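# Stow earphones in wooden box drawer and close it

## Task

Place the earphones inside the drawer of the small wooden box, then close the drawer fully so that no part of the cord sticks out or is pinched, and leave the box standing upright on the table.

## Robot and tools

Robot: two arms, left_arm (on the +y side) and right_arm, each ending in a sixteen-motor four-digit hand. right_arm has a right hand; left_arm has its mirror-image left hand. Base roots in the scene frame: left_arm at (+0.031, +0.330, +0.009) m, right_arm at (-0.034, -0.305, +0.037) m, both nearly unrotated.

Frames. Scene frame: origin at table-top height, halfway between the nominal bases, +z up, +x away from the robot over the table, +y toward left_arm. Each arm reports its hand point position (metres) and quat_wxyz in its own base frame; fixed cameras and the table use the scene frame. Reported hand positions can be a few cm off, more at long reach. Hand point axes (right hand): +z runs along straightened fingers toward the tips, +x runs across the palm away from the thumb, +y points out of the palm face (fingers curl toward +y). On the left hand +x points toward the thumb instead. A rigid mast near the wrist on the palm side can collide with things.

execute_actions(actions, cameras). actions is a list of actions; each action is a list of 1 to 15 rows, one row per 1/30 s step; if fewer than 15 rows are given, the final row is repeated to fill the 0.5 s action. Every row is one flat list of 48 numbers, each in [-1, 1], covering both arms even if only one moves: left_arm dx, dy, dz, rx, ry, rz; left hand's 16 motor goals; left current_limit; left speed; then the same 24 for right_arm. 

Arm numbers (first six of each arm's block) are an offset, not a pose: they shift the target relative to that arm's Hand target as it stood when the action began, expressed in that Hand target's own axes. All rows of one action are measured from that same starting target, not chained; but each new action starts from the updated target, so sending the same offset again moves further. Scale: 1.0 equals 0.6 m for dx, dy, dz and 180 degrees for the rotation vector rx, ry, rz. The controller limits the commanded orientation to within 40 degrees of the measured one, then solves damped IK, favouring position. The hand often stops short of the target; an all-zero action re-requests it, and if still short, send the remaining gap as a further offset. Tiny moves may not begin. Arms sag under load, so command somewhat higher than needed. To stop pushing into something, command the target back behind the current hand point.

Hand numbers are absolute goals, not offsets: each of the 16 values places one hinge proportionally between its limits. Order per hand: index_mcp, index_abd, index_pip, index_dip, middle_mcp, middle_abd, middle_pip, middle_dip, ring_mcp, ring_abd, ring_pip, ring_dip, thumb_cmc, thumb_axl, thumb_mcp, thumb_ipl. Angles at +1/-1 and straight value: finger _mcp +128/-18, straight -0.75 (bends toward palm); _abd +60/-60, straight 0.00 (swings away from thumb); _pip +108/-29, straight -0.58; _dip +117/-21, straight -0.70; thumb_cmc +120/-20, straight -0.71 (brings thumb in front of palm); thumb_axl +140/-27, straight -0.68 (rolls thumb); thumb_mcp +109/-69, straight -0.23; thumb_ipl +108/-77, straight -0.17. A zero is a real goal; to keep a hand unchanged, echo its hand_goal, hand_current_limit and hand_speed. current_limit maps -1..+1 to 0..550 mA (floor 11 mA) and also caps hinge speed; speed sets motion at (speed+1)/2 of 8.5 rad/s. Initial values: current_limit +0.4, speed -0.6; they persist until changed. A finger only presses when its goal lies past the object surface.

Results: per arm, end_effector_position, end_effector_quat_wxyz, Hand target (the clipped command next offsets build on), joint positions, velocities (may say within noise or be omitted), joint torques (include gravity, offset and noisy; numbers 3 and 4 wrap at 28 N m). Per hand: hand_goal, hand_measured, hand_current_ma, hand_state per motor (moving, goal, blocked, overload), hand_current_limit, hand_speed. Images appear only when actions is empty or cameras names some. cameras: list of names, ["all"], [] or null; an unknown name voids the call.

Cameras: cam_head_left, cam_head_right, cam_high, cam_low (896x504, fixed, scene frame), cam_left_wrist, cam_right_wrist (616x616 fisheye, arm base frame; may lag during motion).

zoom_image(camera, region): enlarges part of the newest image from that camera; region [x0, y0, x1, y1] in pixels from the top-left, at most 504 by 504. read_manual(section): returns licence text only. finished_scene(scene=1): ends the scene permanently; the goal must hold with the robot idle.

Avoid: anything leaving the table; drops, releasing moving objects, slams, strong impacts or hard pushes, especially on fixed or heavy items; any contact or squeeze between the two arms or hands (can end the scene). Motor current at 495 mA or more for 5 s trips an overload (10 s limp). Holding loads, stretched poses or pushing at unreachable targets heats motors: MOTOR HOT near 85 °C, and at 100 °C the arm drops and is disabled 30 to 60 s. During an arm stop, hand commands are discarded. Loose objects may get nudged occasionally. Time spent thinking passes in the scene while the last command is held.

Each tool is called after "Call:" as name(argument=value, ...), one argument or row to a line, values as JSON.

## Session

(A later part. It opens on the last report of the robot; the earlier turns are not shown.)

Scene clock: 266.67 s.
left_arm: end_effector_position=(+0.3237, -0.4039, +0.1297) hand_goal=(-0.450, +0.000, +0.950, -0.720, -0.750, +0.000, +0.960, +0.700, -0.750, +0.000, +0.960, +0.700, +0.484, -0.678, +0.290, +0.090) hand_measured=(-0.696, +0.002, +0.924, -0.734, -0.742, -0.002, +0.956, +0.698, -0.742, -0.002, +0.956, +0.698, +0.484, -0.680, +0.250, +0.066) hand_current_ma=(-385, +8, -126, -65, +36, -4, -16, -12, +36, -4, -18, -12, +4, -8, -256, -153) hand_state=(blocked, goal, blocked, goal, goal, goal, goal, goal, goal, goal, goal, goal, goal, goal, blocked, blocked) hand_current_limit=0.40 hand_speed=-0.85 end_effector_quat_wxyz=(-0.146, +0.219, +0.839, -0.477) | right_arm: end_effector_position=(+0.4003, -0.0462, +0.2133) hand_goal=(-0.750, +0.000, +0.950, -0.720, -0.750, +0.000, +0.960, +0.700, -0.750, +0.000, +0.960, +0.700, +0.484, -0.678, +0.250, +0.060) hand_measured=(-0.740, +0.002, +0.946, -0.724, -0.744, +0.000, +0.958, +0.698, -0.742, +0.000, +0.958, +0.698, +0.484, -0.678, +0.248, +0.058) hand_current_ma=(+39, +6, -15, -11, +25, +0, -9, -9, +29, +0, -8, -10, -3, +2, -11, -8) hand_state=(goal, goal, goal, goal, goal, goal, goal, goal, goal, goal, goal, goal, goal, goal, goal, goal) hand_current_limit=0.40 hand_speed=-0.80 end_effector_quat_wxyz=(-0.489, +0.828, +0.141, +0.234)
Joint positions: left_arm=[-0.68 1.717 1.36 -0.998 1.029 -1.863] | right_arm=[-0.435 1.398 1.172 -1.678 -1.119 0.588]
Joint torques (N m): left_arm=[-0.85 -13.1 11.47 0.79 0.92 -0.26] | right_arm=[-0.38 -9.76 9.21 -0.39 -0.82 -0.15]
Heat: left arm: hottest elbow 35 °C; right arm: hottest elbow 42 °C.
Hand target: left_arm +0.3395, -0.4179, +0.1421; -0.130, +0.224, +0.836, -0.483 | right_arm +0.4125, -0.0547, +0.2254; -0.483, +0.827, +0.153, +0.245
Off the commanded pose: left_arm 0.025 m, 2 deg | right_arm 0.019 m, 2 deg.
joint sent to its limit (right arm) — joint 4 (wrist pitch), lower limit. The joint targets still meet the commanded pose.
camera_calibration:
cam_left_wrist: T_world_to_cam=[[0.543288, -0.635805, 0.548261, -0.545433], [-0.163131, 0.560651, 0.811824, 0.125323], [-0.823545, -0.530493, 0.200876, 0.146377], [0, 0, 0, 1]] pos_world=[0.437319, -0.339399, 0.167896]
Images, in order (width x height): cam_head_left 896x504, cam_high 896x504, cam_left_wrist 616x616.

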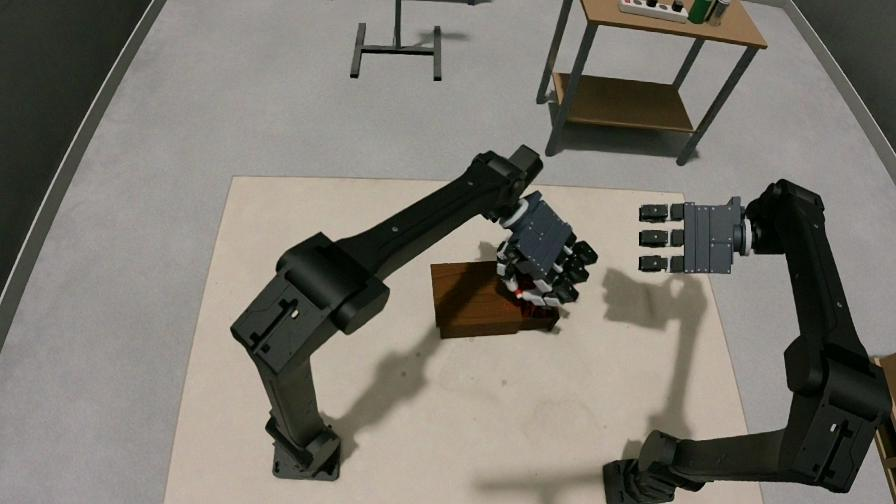

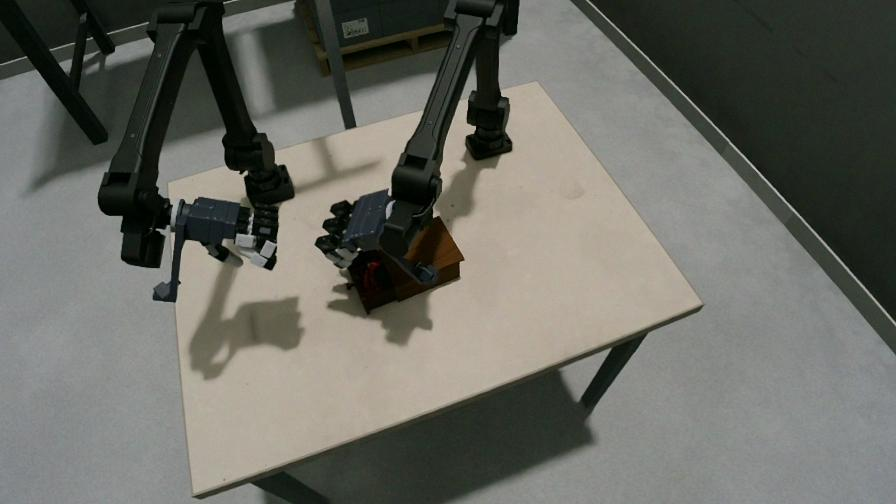

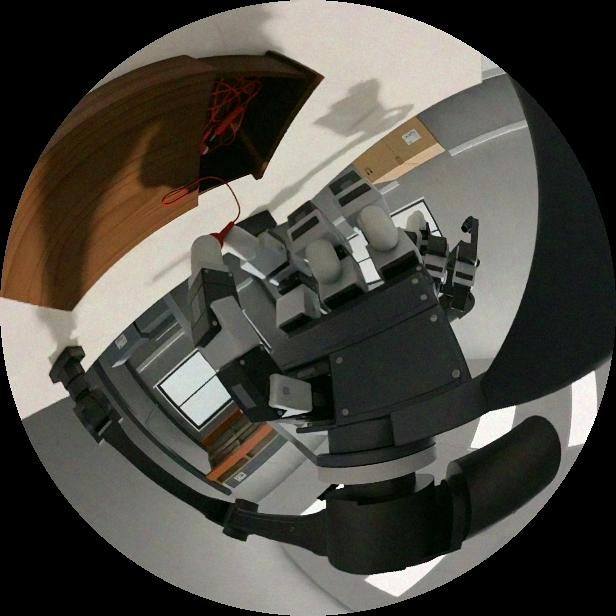

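Call:
execute_actions(
  actions=[
    [[-0.0783,-0.0303,0.0525,0,0.0577,0.0333,-0.45,0,0.95,-0.72,-0.75,0,0.96,0.7,-0.75,0,0.96,0.7,0.484,-0.678,0.29,0.09,0.4,-0.85,0,0,0,0,0,0,-0.75,0,0.95,-0.72,-0.75,0,0.96,0.7,-0.75,0,0.96,0.7,0.484,-0.678,0.25,0.06,0.4,-0.8]],
  ],
  cameras=["cam_left_wrist", "cam_head_left", "cam_head_right", "cam_high"],
)

Call:
zoom_image(
  camera="cam_head_left",
  region=[420, 240, 580, 340],
)

Call:
zoom_image(
  camera="cam_left_wrist",
  region=[130, 70, 350, 290],
)

Scene clock: 268.70 s.
left_arm: end_effector_position=(+0.3507, -0.4606, +0.1318) hand_goal=(-0.450, +0.000, +0.950, -0.720, -0.750, +0.000, +0.960, +0.700, -0.750, +0.000, +0.960, +0.700, +0.484, -0.678, +0.290, +0.090) hand_measured=(-0.696, +0.002, +0.924, -0.734, -0.742, -0.002, +0.956, +0.698, -0.742, -0.002, +0.956, +0.698, +0.484, -0.680, +0.250, +0.066) hand_current_ma=(-385, +8, -126, -66, +36, -4, -16, -12, +36, -4, -18, -12, +3, -8, -256, -153) hand_state=(blocked, goal, blocked, goal, goal, goal, goal, goal, goal, goal, goal, goal, goal, goal, blocked, blocked) hand_current_limit=0.40 hand_speed=-0.85 end_effector_quat_wxyz=(-0.190, +0.294, +0.815, -0.462) | right_arm: end_effector_position=(+0.4003, -0.0462, +0.2133) hand_goal=(-0.750, +0.000, +0.950, -0.720, -0.750, +0.000, +0.960, +0.700, -0.750, +0.000, +0.960, +0.700, +0.484, -0.678, +0.250, +0.060) hand_measured=(-0.740, +0.002, +0.946, -0.724, -0.744, +0.000, +0.958, +0.698, -0.742, +0.000, +0.958, +0.698, +0.484, -0.678, +0.248, +0.058) hand_current_ma=(+39, +6, -15, -11, +25, +0, -9, -9, +29, +0, -8, -10, -3, +2, -11, -8) hand_state=(goal, goal, goal, goal, goal, goal, goal, goal, goal, goal, goal, goal, goal, goal, goal, goal) hand_current_limit=0.40 hand_speed=-0.80 end_effector_quat_wxyz=(-0.489, +0.828, +0.141, +0.234)
Joint positions: left_arm=[-0.731 1.95 1.708 -1.335 1.047 -1.607] | right_arm=[-0.435 1.398 1.172 -1.678 -1.119 0.588]
Joint torques (N m): left_arm=[-0.79 -16.67 11.19 -0.18 1.02 -0.05] | right_arm=[-0.44 -9.99 9.2 -0.27 -0.81 -0.16]
Heat: left arm: hottest elbow 35 °C; right arm: hottest elbow 42 °C.
Hand target: left_arm +0.3621, -0.4729, +0.1421; -0.179, +0.310, +0.808, -0.467 | right_arm +0.4125, -0.0547, +0.2254; -0.483, +0.827, +0.153, +0.245
Off the commanded pose: left_arm 0.020 m, 2 deg | right_arm 0.019 m, 2 deg.
joint sent to its limit (right arm) — joint 4 (wrist pitch), lower limit. The joint targets still meet the commanded pose.
camera_calibration:
cam_left_wrist: T_world_to_cam=[[0.421112, -0.723272, 0.547305, -0.594582], [-0.0556921, 0.58166, 0.811523, 0.131787], [-0.905297, -0.372222, 0.204663, 0.239264], [0, 0, 0, 1]] pos_world=[0.474329, -0.41764, 0.169501]
Images, in order (width x height): cam_head_left 896x504, cam_head_right 896x504, cam_high 896x504, cam_left_wrist 616x616.

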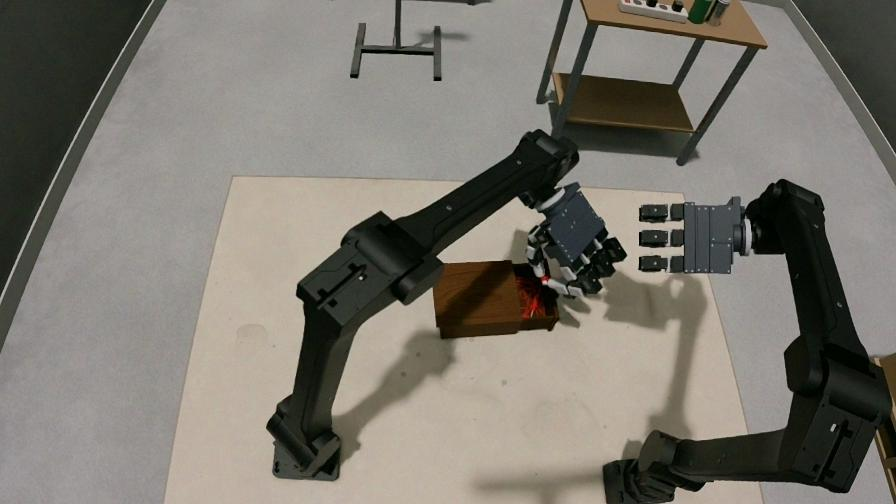

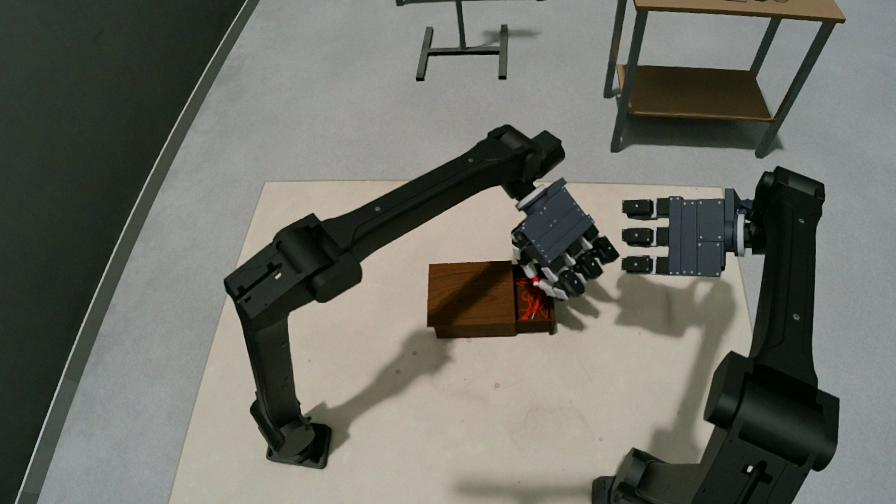

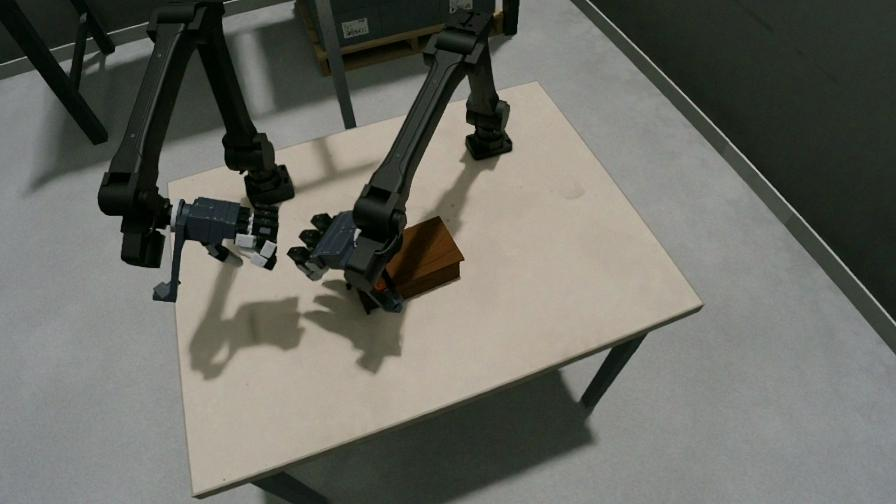

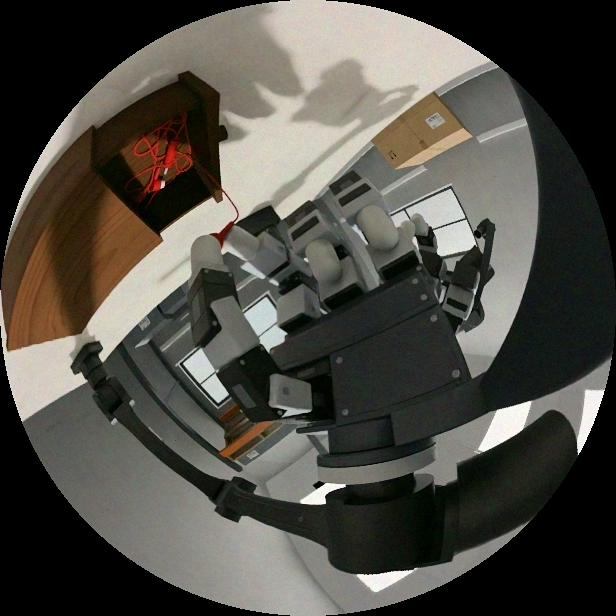

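Scaled by 3.150 from the camera's 896x504 image, which has a finer 1280x720 frame.

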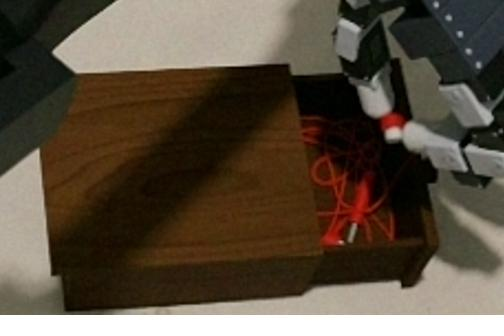

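Scaled by 2.291 from the camera's 616x616 image, which has a finer 880x880 frame.

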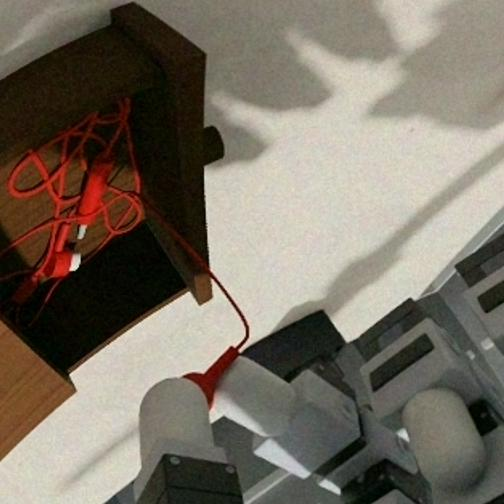

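Call:
execute_actions(
  actions=[
    [[0,0.0346,0.02,0,0,0,-0.45,0,0.95,-0.72,-0.75,0,0.96,0.7,-0.75,0,0.96,0.7,0.484,-0.678,0.29,0.09,0.4,-0.85,0,0,0,0,0,0,-0.75,0,0.95,-0.72,-0.75,0,0.96,0.7,-0.75,0,0.96,0.7,0.484,-0.678,0.25,0.06,0.4,-0.8]],
    [[0,0.0346,0.02,0,0,0,-0.45,0,0.95,-0.72,-0.75,0,0.96,0.7,-0.75,0,0.96,0.7,0.484,-0.678,0.29,0.09,0.4,-0.85,0,0,0,0,0,0,-0.75,0,0.95,-0.72,-0.75,0,0.96,0.7,-0.75,0,0.96,0.7,0.484,-0.678,0.25,0.06,0.4,-0.8]],
  ],
  cameras=["cam_left_wrist", "cam_head_left", "cam_head_right", "cam_high"],
)

Call:
zoom_image(
  camera="cam_head_left",
  region=[480, 240, 600, 340],
)

Call:
zoom_image(
  camera="cam_left_wrist",
  region=[130, 70, 350, 290],
)

Call:
zoom_image(
  camera="cam_head_right",
  region=[480, 240, 600, 340],
)

Scene clock: 271.27 s.
left_arm: end_effector_position=(+0.3608, -0.4693, +0.1018) hand_goal=(-0.450, +0.000, +0.950, -0.720, -0.750, +0.000, +0.960, +0.700, -0.750, +0.000, +0.960, +0.700, +0.484, -0.678, +0.290, +0.090) hand_measured=(-0.696, +0.002, +0.924, -0.734, -0.742, -0.002, +0.956, +0.698, -0.742, -0.002, +0.956, +0.698, +0.484, -0.680, +0.250, +0.066) hand_current_ma=(-385, +8, -126, -66, +36, -4, -16, -12, +36, -4, -18, -12, +3, -8, -256, -153) hand_state=(blocked, goal, blocked, goal, goal, goal, goal, goal, goal, goal, goal, goal, goal, goal, blocked, blocked) hand_current_limit=0.40 hand_speed=-0.85 end_effector_quat_wxyz=(-0.180, +0.305, +0.811, -0.466) | right_arm: end_effector_position=(+0.4003, -0.0462, +0.2133) hand_goal=(-0.750, +0.000, +0.950, -0.720, -0.750, +0.000, +0.960, +0.700, -0.750, +0.000, +0.960, +0.700, +0.484, -0.678, +0.250, +0.060) hand_measured=(-0.740, +0.002, +0.946, -0.724, -0.744, +0.000, +0.958, +0.698, -0.742, +0.000, +0.958, +0.698, +0.484, -0.678, +0.248, +0.058) hand_current_ma=(+39, +6, -15, -11, +25, +0, -9, -9, +29, +0, -8, -10, -3, +2, -11, -8) hand_state=(goal, goal, goal, goal, goal, goal, goal, goal, goal, goal, goal, goal, goal, goal, goal, goal) hand_current_limit=0.40 hand_speed=-0.80 end_effector_quat_wxyz=(-0.489, +0.828, +0.141, +0.234)
Joint positions: left_arm=[-0.731 1.995 1.698 -1.269 1.047 -1.586] | right_arm=[-0.435 1.398 1.172 -1.678 -1.119 0.588]
Joint torques (N m): left_arm=[-0.85 -16.85 7.76 0.5 1.04 -0.04] | right_arm=[-0.44 -9.82 9.18 -0.2 -0.84 -0.13]
Heat: left arm: hottest elbow 36 °C; right arm: hottest elbow 42 °C.
Hand target: left_arm +0.3620, -0.4728, +0.0941; -0.179, +0.310, +0.808, -0.467 | right_arm +0.4125, -0.0547, +0.2254; -0.483, +0.827, +0.153, +0.245
Off the commanded pose: left_arm 0.009 m, 1 deg | right_arm 0.019 m, 2 deg.
joint sent to its limit (right arm) — joint 4 (wrist pitch), lower limit. The joint targets still meet the commanded pose.
camera_calibration:
cam_left_wrist: T_world_to_cam=[[0.400859, -0.716219, 0.571265, -0.580556], [-0.0677091, 0.59869, 0.798114, 0.175525], [-0.913634, -0.358611, 0.191495, 0.261959], [0, 0, 0, 1]] pos_world=[0.48394, -0.426948, 0.141398]
Images, in order (width x height): cam_head_left 896x504, cam_head_right 896x504, cam_high 896x504, cam_left_wrist 616x616.

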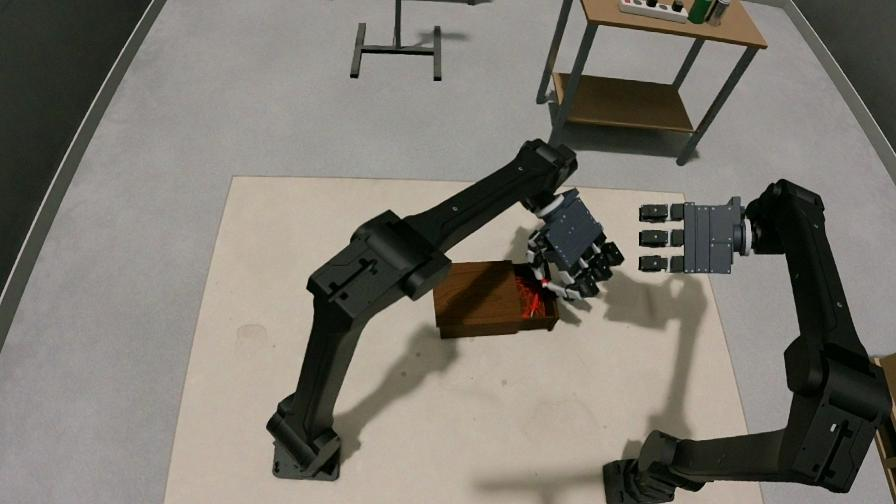

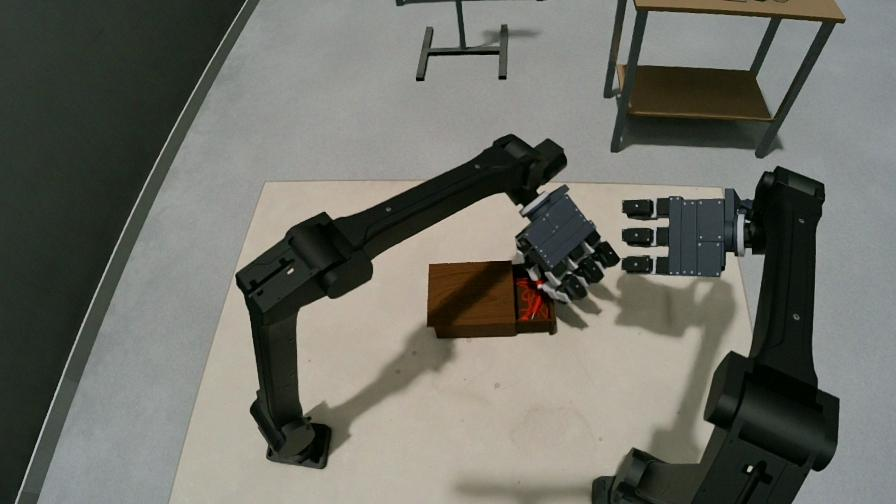

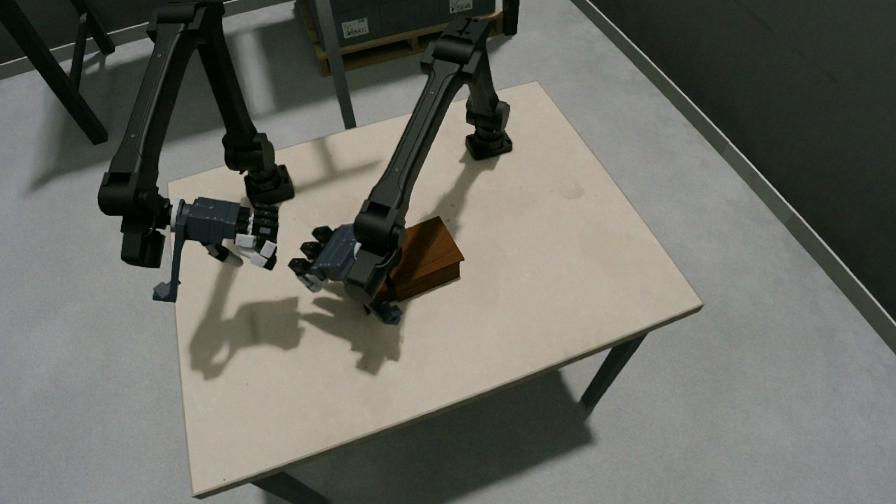

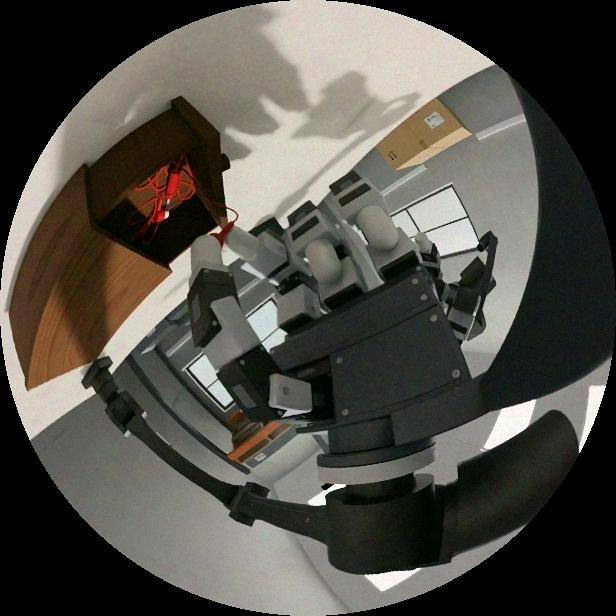

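Scaled by 4.200 from the camera's 896x504 image, which has a finer 1280x720 frame.

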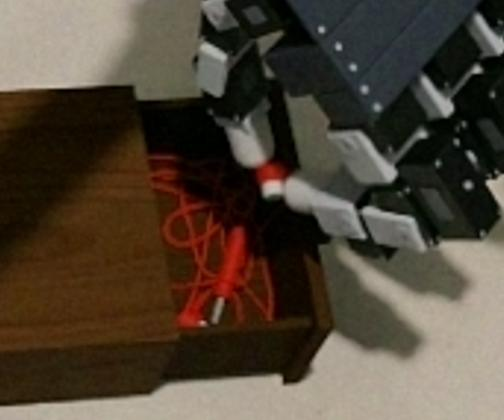

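Scaled by 2.291 from the camera's 616x616 image, which has a finer 880x880 frame.

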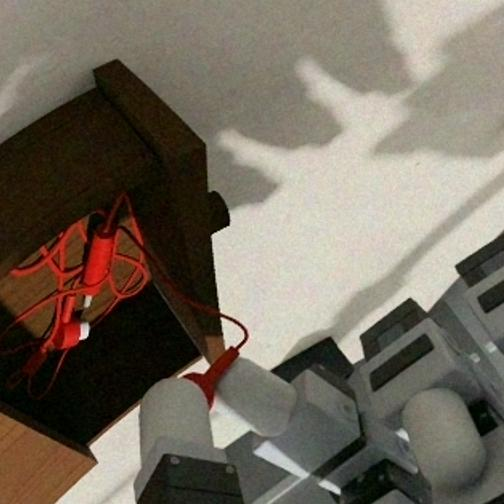

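Scaled by 4.200 from the camera's 896x504 image, which has a finer 1280x720 frame.

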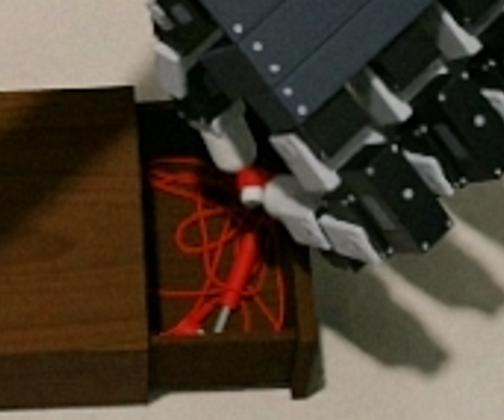

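Call:
execute_actions(
  actions=[
    [[0.0123,0.0328,0.0032,0,0,0,-0.45,0,0.95,-0.72,-0.75,0,0.96,0.7,-0.75,0,0.96,0.7,0.484,-0.678,0.29,0.09,0.4,-0.85,0,0,0,0,0,0,-0.75,0,0.95,-0.72,-0.75,0,0.96,0.7,-0.75,0,0.96,0.7,0.484,-0.678,0.25,0.06,0.4,-0.8]],
  ],
  cameras=["cam_left_wrist", "cam_head_left", "cam_head_right"],
)

Call:
zoom_image(
  camera="cam_head_left",
  region=[480, 240, 600, 340],
)

Call:
zoom_image(
  camera="cam_left_wrist",
  region=[130, 70, 350, 290],
)

Call:
zoom_image(
  camera="cam_head_right",
  region=[480, 240, 600, 340],
)

Scene clock: 272.83 s.
left_arm: end_effector_position=(+0.3543, -0.4631, +0.0821) hand_goal=(-0.450, +0.000, +0.950, -0.720, -0.750, +0.000, +0.960, +0.700, -0.750, +0.000, +0.960, +0.700, +0.484, -0.678, +0.290, +0.090) hand_measured=(-0.696, +0.002, +0.924, -0.734, -0.742, -0.002, +0.956, +0.698, -0.742, -0.002, +0.956, +0.698, +0.484, -0.680, +0.250, +0.066) hand_current_ma=(-385, +8, -126, -66, +36, -4, -16, -12, +36, -4, -18, -12, +3, -8, -256, -153) hand_state=(blocked, goal, blocked, goal, goal, goal, goal, goal, goal, goal, goal, goal, goal, goal, blocked, blocked) hand_current_limit=0.40 hand_speed=-0.85 end_effector_quat_wxyz=(-0.185, +0.309, +0.809, -0.464) | right_arm: end_effector_position=(+0.4003, -0.0462, +0.2133) hand_goal=(-0.750, +0.000, +0.950, -0.720, -0.750, +0.000, +0.960, +0.700, -0.750, +0.000, +0.960, +0.700, +0.484, -0.678, +0.250, +0.060) hand_measured=(-0.740, +0.002, +0.946, -0.724, -0.744, +0.000, +0.958, +0.698, -0.742, +0.000, +0.958, +0.698, +0.484, -0.678, +0.248, +0.058) hand_current_ma=(+39, +6, -15, -11, +25, +0, -9, -9, +29, +0, -8, -10, -3, +2, -11, -8) hand_state=(goal, goal, goal, goal, goal, goal, goal, goal, goal, goal, goal, goal, goal, goal, goal, goal) hand_current_limit=0.40 hand_speed=-0.80 end_effector_quat_wxyz=(-0.489, +0.828, +0.141, +0.234)
Joint positions: left_arm=[-0.731 1.999 1.65 -1.243 1.047 -1.56] | right_arm=[-0.435 1.398 1.172 -1.678 -1.119 0.588]
Joint torques (N m): left_arm=[0.38 -16.97 7.69 0.42 1.04 -0.05] | right_arm=[0.15 -9.7 9.13 -0.23 -0.83 -0.15]
Heat: left arm: hottest elbow 36 °C; right arm: hottest elbow 42 °C.
Hand target: left_arm +0.3620, -0.4619, +0.0760; -0.180, +0.310, +0.808, -0.467 | right_arm +0.4125, -0.0547, +0.2254; -0.483, +0.827, +0.153, +0.245
Off the commanded pose: left_arm 0.010 m, 1 deg | right_arm 0.019 m, 2 deg.
joint sent to its limit (right arm) — joint 4 (wrist pitch), lower limit. The joint targets still meet the commanded pose.
camera_calibration:
cam_left_wrist: T_world_to_cam=[[0.393814, -0.72292, 0.567712, -0.562525], [-0.057403, 0.597075, 0.800129, 0.182476], [-0.917396, -0.347691, 0.193639, 0.268281], [0, 0, 0, 1]] pos_world=[0.478125, -0.422333, 0.121399]
Images, in order (width x height): cam_head_left 896x504, cam_head_right 896x504, cam_left_wrist 616x616.

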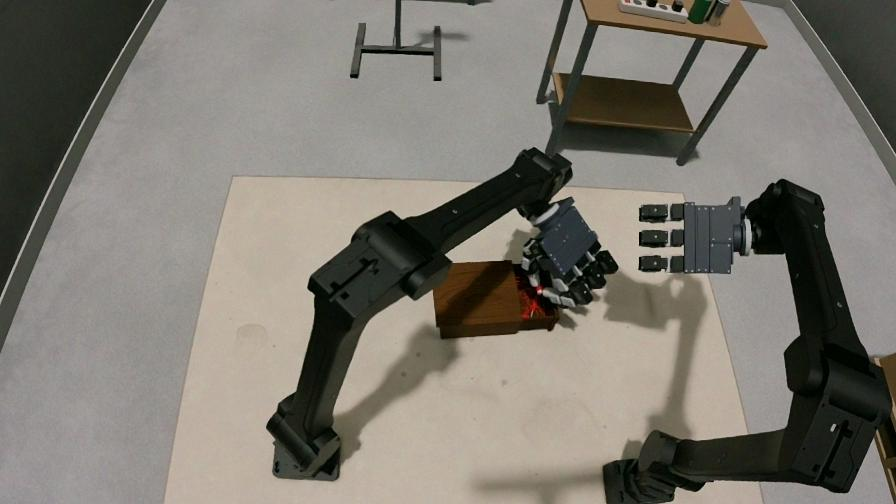

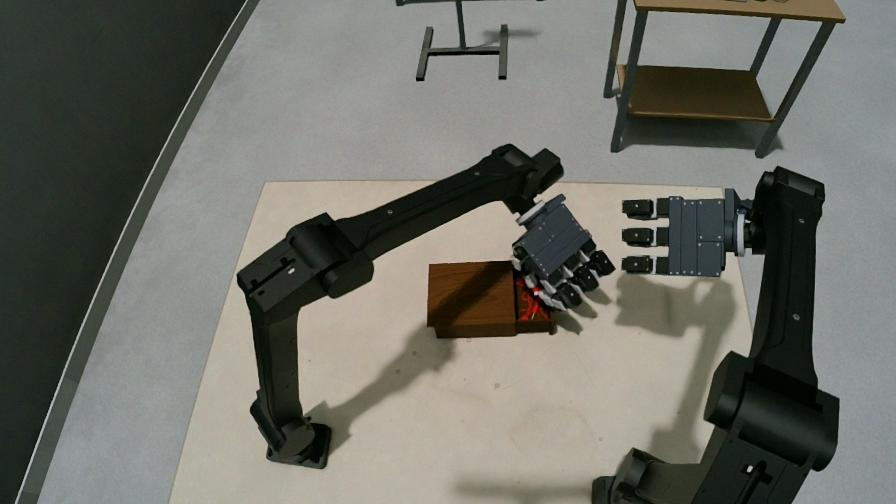

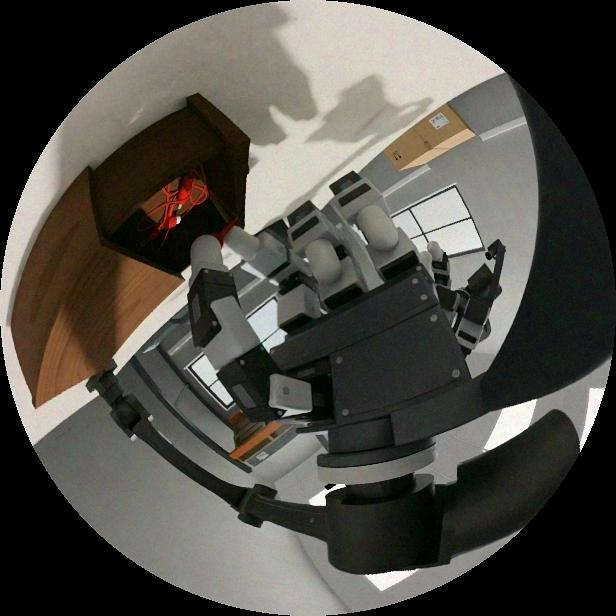

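Scaled by 4.200 from the camera's 896x504 image, which has a finer 1280x720 frame.

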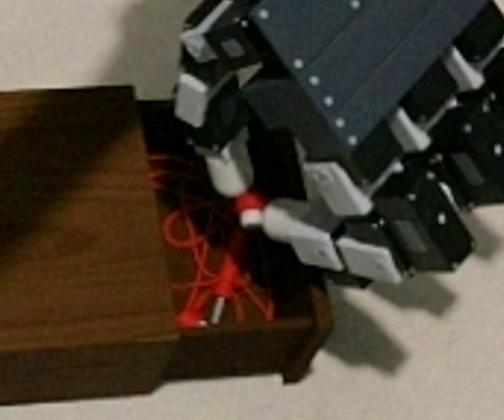

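Scaled by 2.291 from the camera's 616x616 image, which has a finer 880x880 frame.

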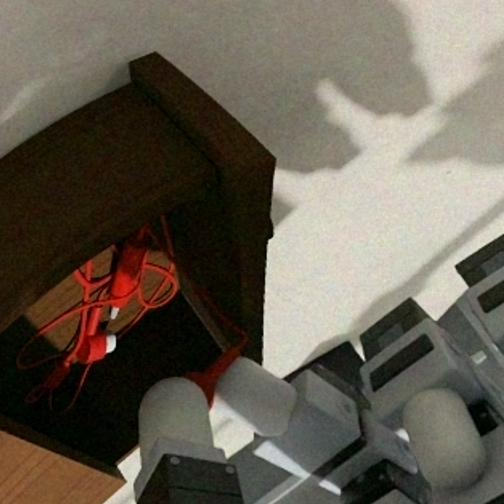

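Scaled by 4.200 from the camera's 896x504 image, which has a finer 1280x720 frame.

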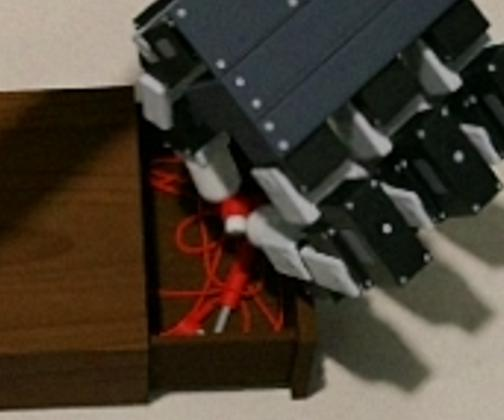

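Call:
execute_actions(
  actions=[
    [[0,0,0,0,0,0,-0.85,0,0.95,-0.72,-0.75,0,0.96,0.7,-0.75,0,0.96,0.7,0.484,-0.678,0.24,0.06,0.4,-0.85,0,0,0,0,0,0,-0.75,0,0.95,-0.72,-0.75,0,0.96,0.7,-0.75,0,0.96,0.7,0.484,-0.678,0.25,0.06,0.4,-0.8]],
  ],
  cameras=["cam_left_wrist", "cam_head_left", "cam_head_right"],
)

Call:
zoom_image(
  camera="cam_head_left",
  region=[480, 240, 600, 340],
)

Call:
zoom_image(
  camera="cam_left_wrist",
  region=[130, 70, 350, 290],
)

Scene clock: 274.17 s.
left_arm: end_effector_position=(+0.3543, -0.4631, +0.0821) hand_goal=(-0.850, +0.000, +0.950, -0.720, -0.750, +0.000, +0.960, +0.700, -0.750, +0.000, +0.960, +0.700, +0.484, -0.678, +0.240, +0.060) hand_measured=(-0.834, +0.002, +0.946, -0.724, -0.742, -0.002, +0.956, +0.698, -0.742, -0.002, +0.956, +0.698, +0.484, -0.680, +0.238, +0.056) hand_current_ma=(+81, +8, -23, -15, +36, -4, -16, -12, +36, -4, -18, -12, +3, -8, -13, -21) hand_state=(goal, goal, goal, goal, goal, goal, goal, goal, goal, goal, goal, goal, goal, goal, goal, goal) hand_current_limit=0.40 hand_speed=-0.85 end_effector_quat_wxyz=(-0.185, +0.309, +0.809, -0.464) | right_arm: end_effector_position=(+0.4003, -0.0462, +0.2133) hand_goal=(-0.750, +0.000, +0.950, -0.720, -0.750, +0.000, +0.960, +0.700, -0.750, +0.000, +0.960, +0.700, +0.484, -0.678, +0.250, +0.060) hand_measured=(-0.740, +0.002, +0.946, -0.724, -0.744, +0.000, +0.958, +0.698, -0.742, +0.000, +0.958, +0.698, +0.484, -0.678, +0.248, +0.058) hand_current_ma=(+39, +6, -15, -11, +25, +0, -9, -9, +29, +0, -8, -10, -3, +2, -11, -8) hand_state=(goal, goal, goal, goal, goal, goal, goal, goal, goal, goal, goal, goal, goal, goal, goal, goal) hand_current_limit=0.40 hand_speed=-0.80 end_effector_quat_wxyz=(-0.489, +0.828, +0.141, +0.234)
Joint positions: left_arm=[-0.731 1.999 1.65 -1.243 1.047 -1.56] | right_arm=[-0.435 1.398 1.172 -1.678 -1.119 0.588]
Joint torques (N m): left_arm=[0.21 -16.85 7.68 0.4 1.05 -0.02] | right_arm=[0.38 -10.23 9.25 -0.34 -0.82 -0.18]
Heat: left arm: hottest elbow 36 °C; right arm: hottest elbow 42 °C.
Hand target: left_arm +0.3620, -0.4619, +0.0760; -0.179, +0.310, +0.808, -0.467 | right_arm +0.4125, -0.0547, +0.2254; -0.483, +0.827, +0.153, +0.245
Off the commanded pose: left_arm 0.010 m, 1 deg | right_arm 0.019 m, 2 deg.
joint sent to its limit (right arm) — joint 4 (wrist pitch), lower limit. The joint targets still meet the commanded pose.
camera_calibration:
cam_left_wrist: T_world_to_cam=[[0.393195, -0.722814, 0.568275, -0.562325], [-0.0575483, 0.597498, 0.799802, 0.182824], [-0.917652, -0.347182, 0.193337, 0.268621], [0, 0, 0, 1]] pos_world=[0.478125, -0.422433, 0.121399]
Images, in order (width x height): cam_head_left 896x504, cam_head_right 896x504, cam_left_wrist 616x616.

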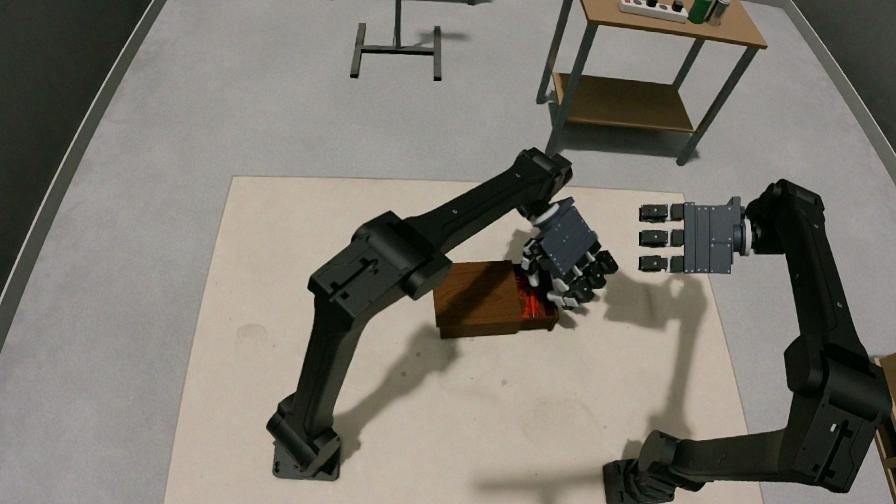

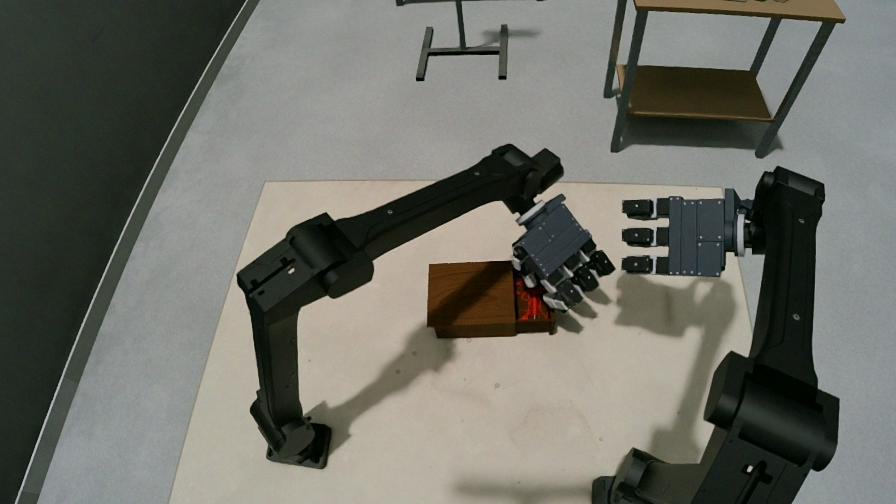

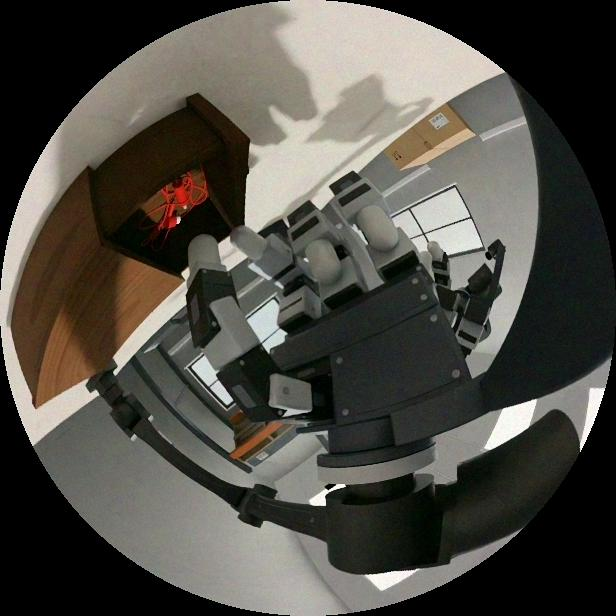

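Scaled by 4.200 from the camera's 896x504 image, which has a finer 1280x720 frame.

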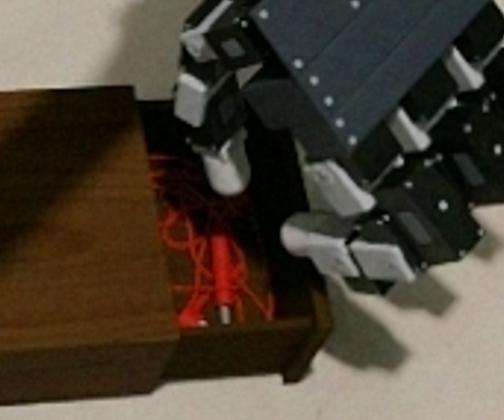

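Scaled by 2.291 from the camera's 616x616 image, which has a finer 880x880 frame.

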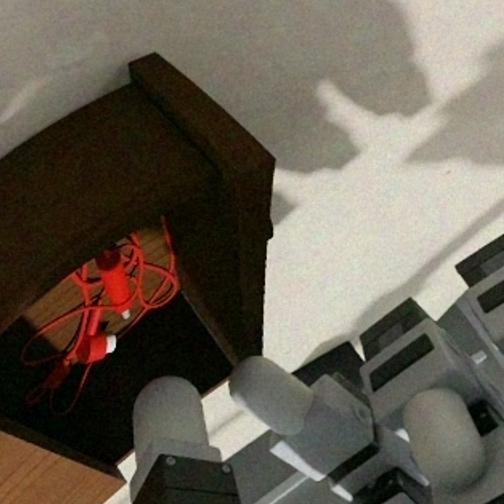

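Call:
execute_actions(
  actions=[
    [[0,-0.0722,-0.0417,0,0,0,-0.85,0,0.95,-0.72,-0.75,0,0.96,0.7,-0.75,0,0.96,0.7,0.484,-0.678,0.24,0.06,0.4,-0.8,0,0,0,0,0,0,-0.75,0,0.95,-0.72,-0.75,0,0.96,0.7,-0.75,0,0.96,0.7,0.484,-0.678,0.25,0.06,0.4,-0.8]],
    [[0.0557,-0.0052,-0.0868,0,0,0,-0.85,0,0.95,-0.72,-0.75,0,0.96,0.7,-0.75,0,0.96,0.7,0.484,-0.678,0.24,0.06,0.4,-0.8,0,0,0,0,0,0,-0.75,0,0.95,-0.72,-0.75,0,0.96,0.7,-0.75,0,0.96,0.7,0.484,-0.678,0.25,0.06,0.4,-0.8]],
    [[0.0557,-0.0052,-0.0868,0,0,0,-0.85,0,0.95,-0.72,-0.75,0,0.96,0.7,-0.75,0,0.96,0.7,0.484,-0.678,0.24,0.06,0.4,-0.8,0,0,0,0,0,0,-0.75,0,0.95,-0.72,-0.75,0,0.96,0.7,-0.75,0,0.96,0.7,0.484,-0.678,0.25,0.06,0.4,-0.8]],
  ],
  cameras=["cam_head_left", "cam_head_right", "cam_high"],
)

Call:
zoom_image(
  camera="cam_head_left",
  region=[480, 240, 600, 340],
)

Call:
zoom_image(
  camera="cam_high",
  region=[330, 210, 470, 330],
)

Call:
zoom_image(
  camera="cam_head_right",
  region=[480, 240, 600, 340],
)

Scene clock: 277.00 s.
left_arm: end_effector_position=(+0.3676, -0.3492, +0.1723) hand_goal=(-0.850, +0.000, +0.950, -0.720, -0.750, +0.000, +0.960, +0.700, -0.750, +0.000, +0.960, +0.700, +0.484, -0.678, +0.240, +0.060) hand_measured=(-0.834, +0.002, +0.946, -0.724, -0.742, -0.002, +0.956, +0.698, -0.742, -0.002, +0.956, +0.698, +0.484, -0.678, +0.238, +0.056) hand_current_ma=(+77, +8, -20, -14, +36, -4, -16, -12, +36, -4, -18, -12, +4, -5, -13, -19) hand_state=(goal, goal, goal, goal, goal, goal, goal, goal, goal, goal, goal, goal, goal, goal, goal, goal) hand_current_limit=0.40 hand_speed=-0.80 end_effector_quat_wxyz=(-0.191, +0.297, +0.812, -0.464) | right_arm: end_effector_position=(+0.4003, -0.0462, +0.2133) hand_goal=(-0.750, +0.000, +0.950, -0.720, -0.750, +0.000, +0.960, +0.700, -0.750, +0.000, +0.960, +0.700, +0.484, -0.678, +0.250, +0.060) hand_measured=(-0.740, +0.002, +0.946, -0.724, -0.744, +0.000, +0.958, +0.698, -0.742, +0.000, +0.958, +0.698, +0.484, -0.678, +0.248, +0.058) hand_current_ma=(+39, +6, -15, -11, +25, +0, -9, -9, +29, +0, -8, -10, -3, +2, -11, -8) hand_state=(goal, goal, goal, goal, goal, goal, goal, goal, goal, goal, goal, goal, goal, goal, goal, goal) hand_current_limit=0.40 hand_speed=-0.80 end_effector_quat_wxyz=(-0.489, +0.828, +0.141, +0.234)
Joint positions: left_arm=[-0.555 1.846 1.649 -1.685 1.023 -1.249] | right_arm=[-0.435 1.398 1.172 -1.678 -1.119 0.588]
Joint torques (N m): left_arm=[-1.26 -16.67 8.66 -0.69 0.91 -0.04] | right_arm=[0.32 -9.35 9.22 -0.24 -0.84 -0.16]
Heat: left arm: hottest elbow 35 °C; right arm: hottest elbow 42 °C.
Hand target: left_arm +0.3706, -0.3524, +0.1835; -0.179, +0.310, +0.808, -0.467 | right_arm +0.4125, -0.0547, +0.2254; -0.483, +0.827, +0.153, +0.245
Off the commanded pose: left_arm 0.012 m, 2 deg | right_arm 0.019 m, 2 deg.
joint sent to its limit (right arm) — joint 4 (wrist pitch), lower limit. The joint targets still meet the commanded pose.
Images, in order (width x height): cam_head_left 896x504, cam_head_right 896x504, cam_high 896x504.

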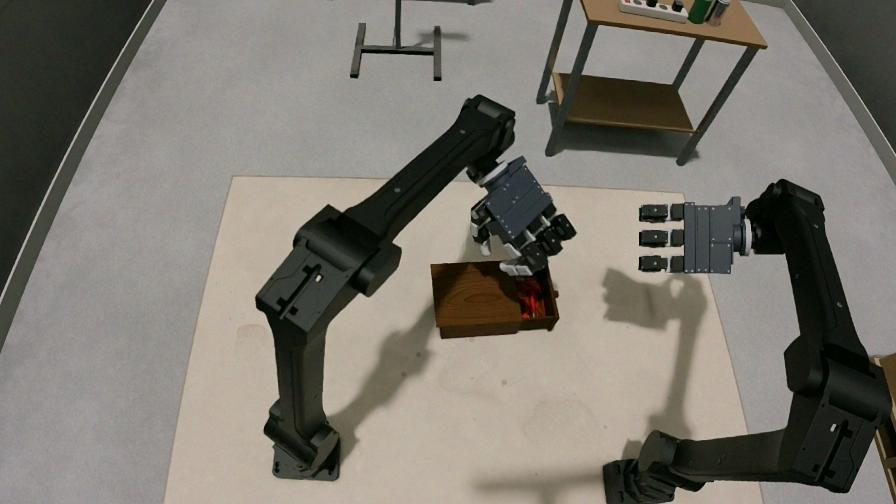

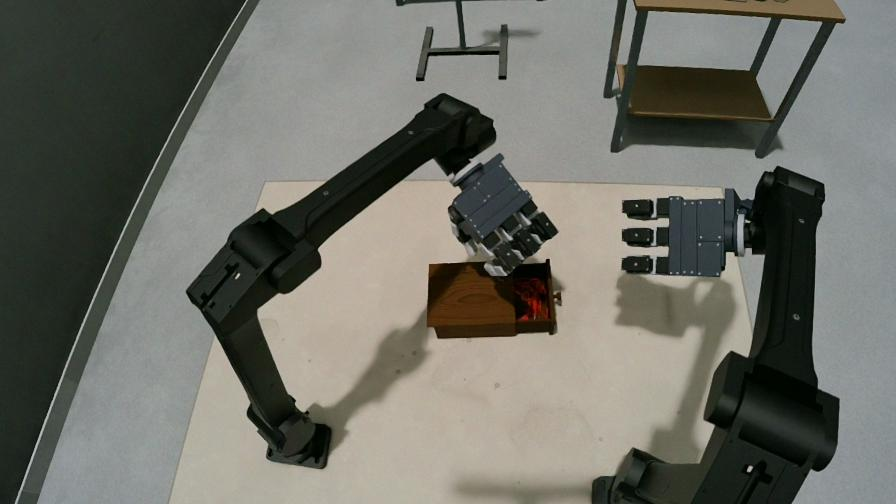

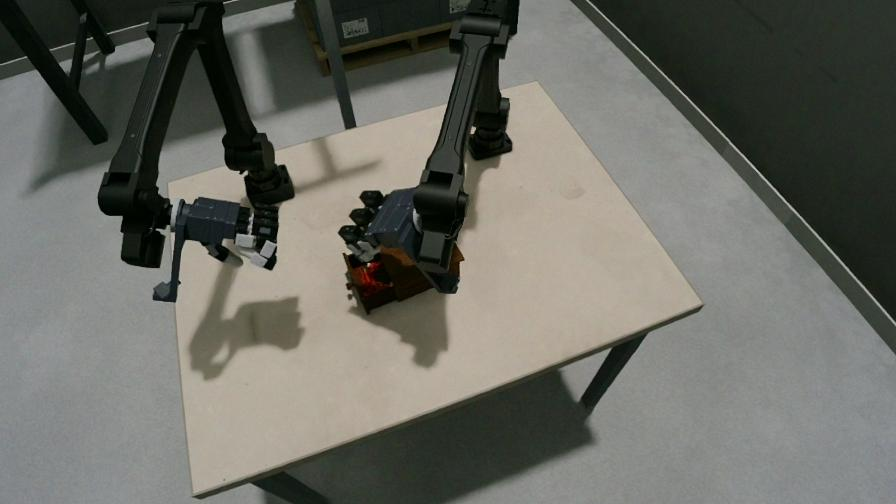

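Scaled by 4.200 from the camera's 896x504 image, which has a finer 1280x720 frame.

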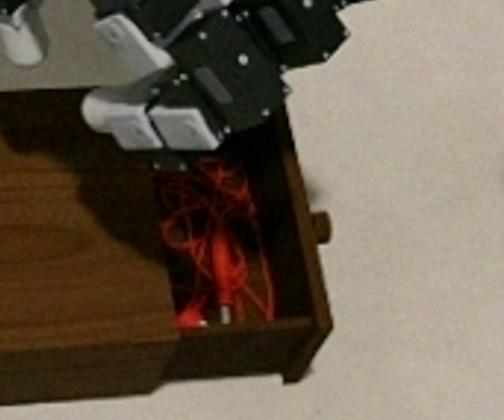

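Scaled by 3.600 from the camera's 896x504 image, which has a finer 1280x720 frame.

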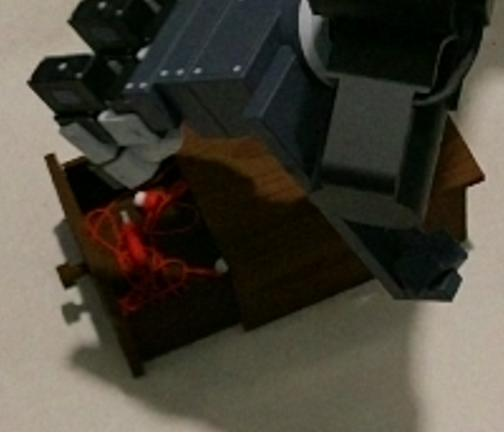

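Scaled by 4.200 from the camera's 896x504 image, which has a finer 1280x720 frame.

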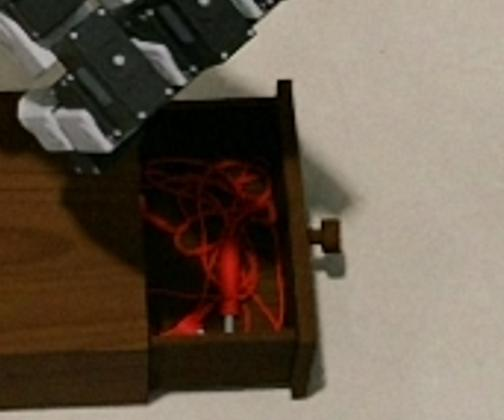

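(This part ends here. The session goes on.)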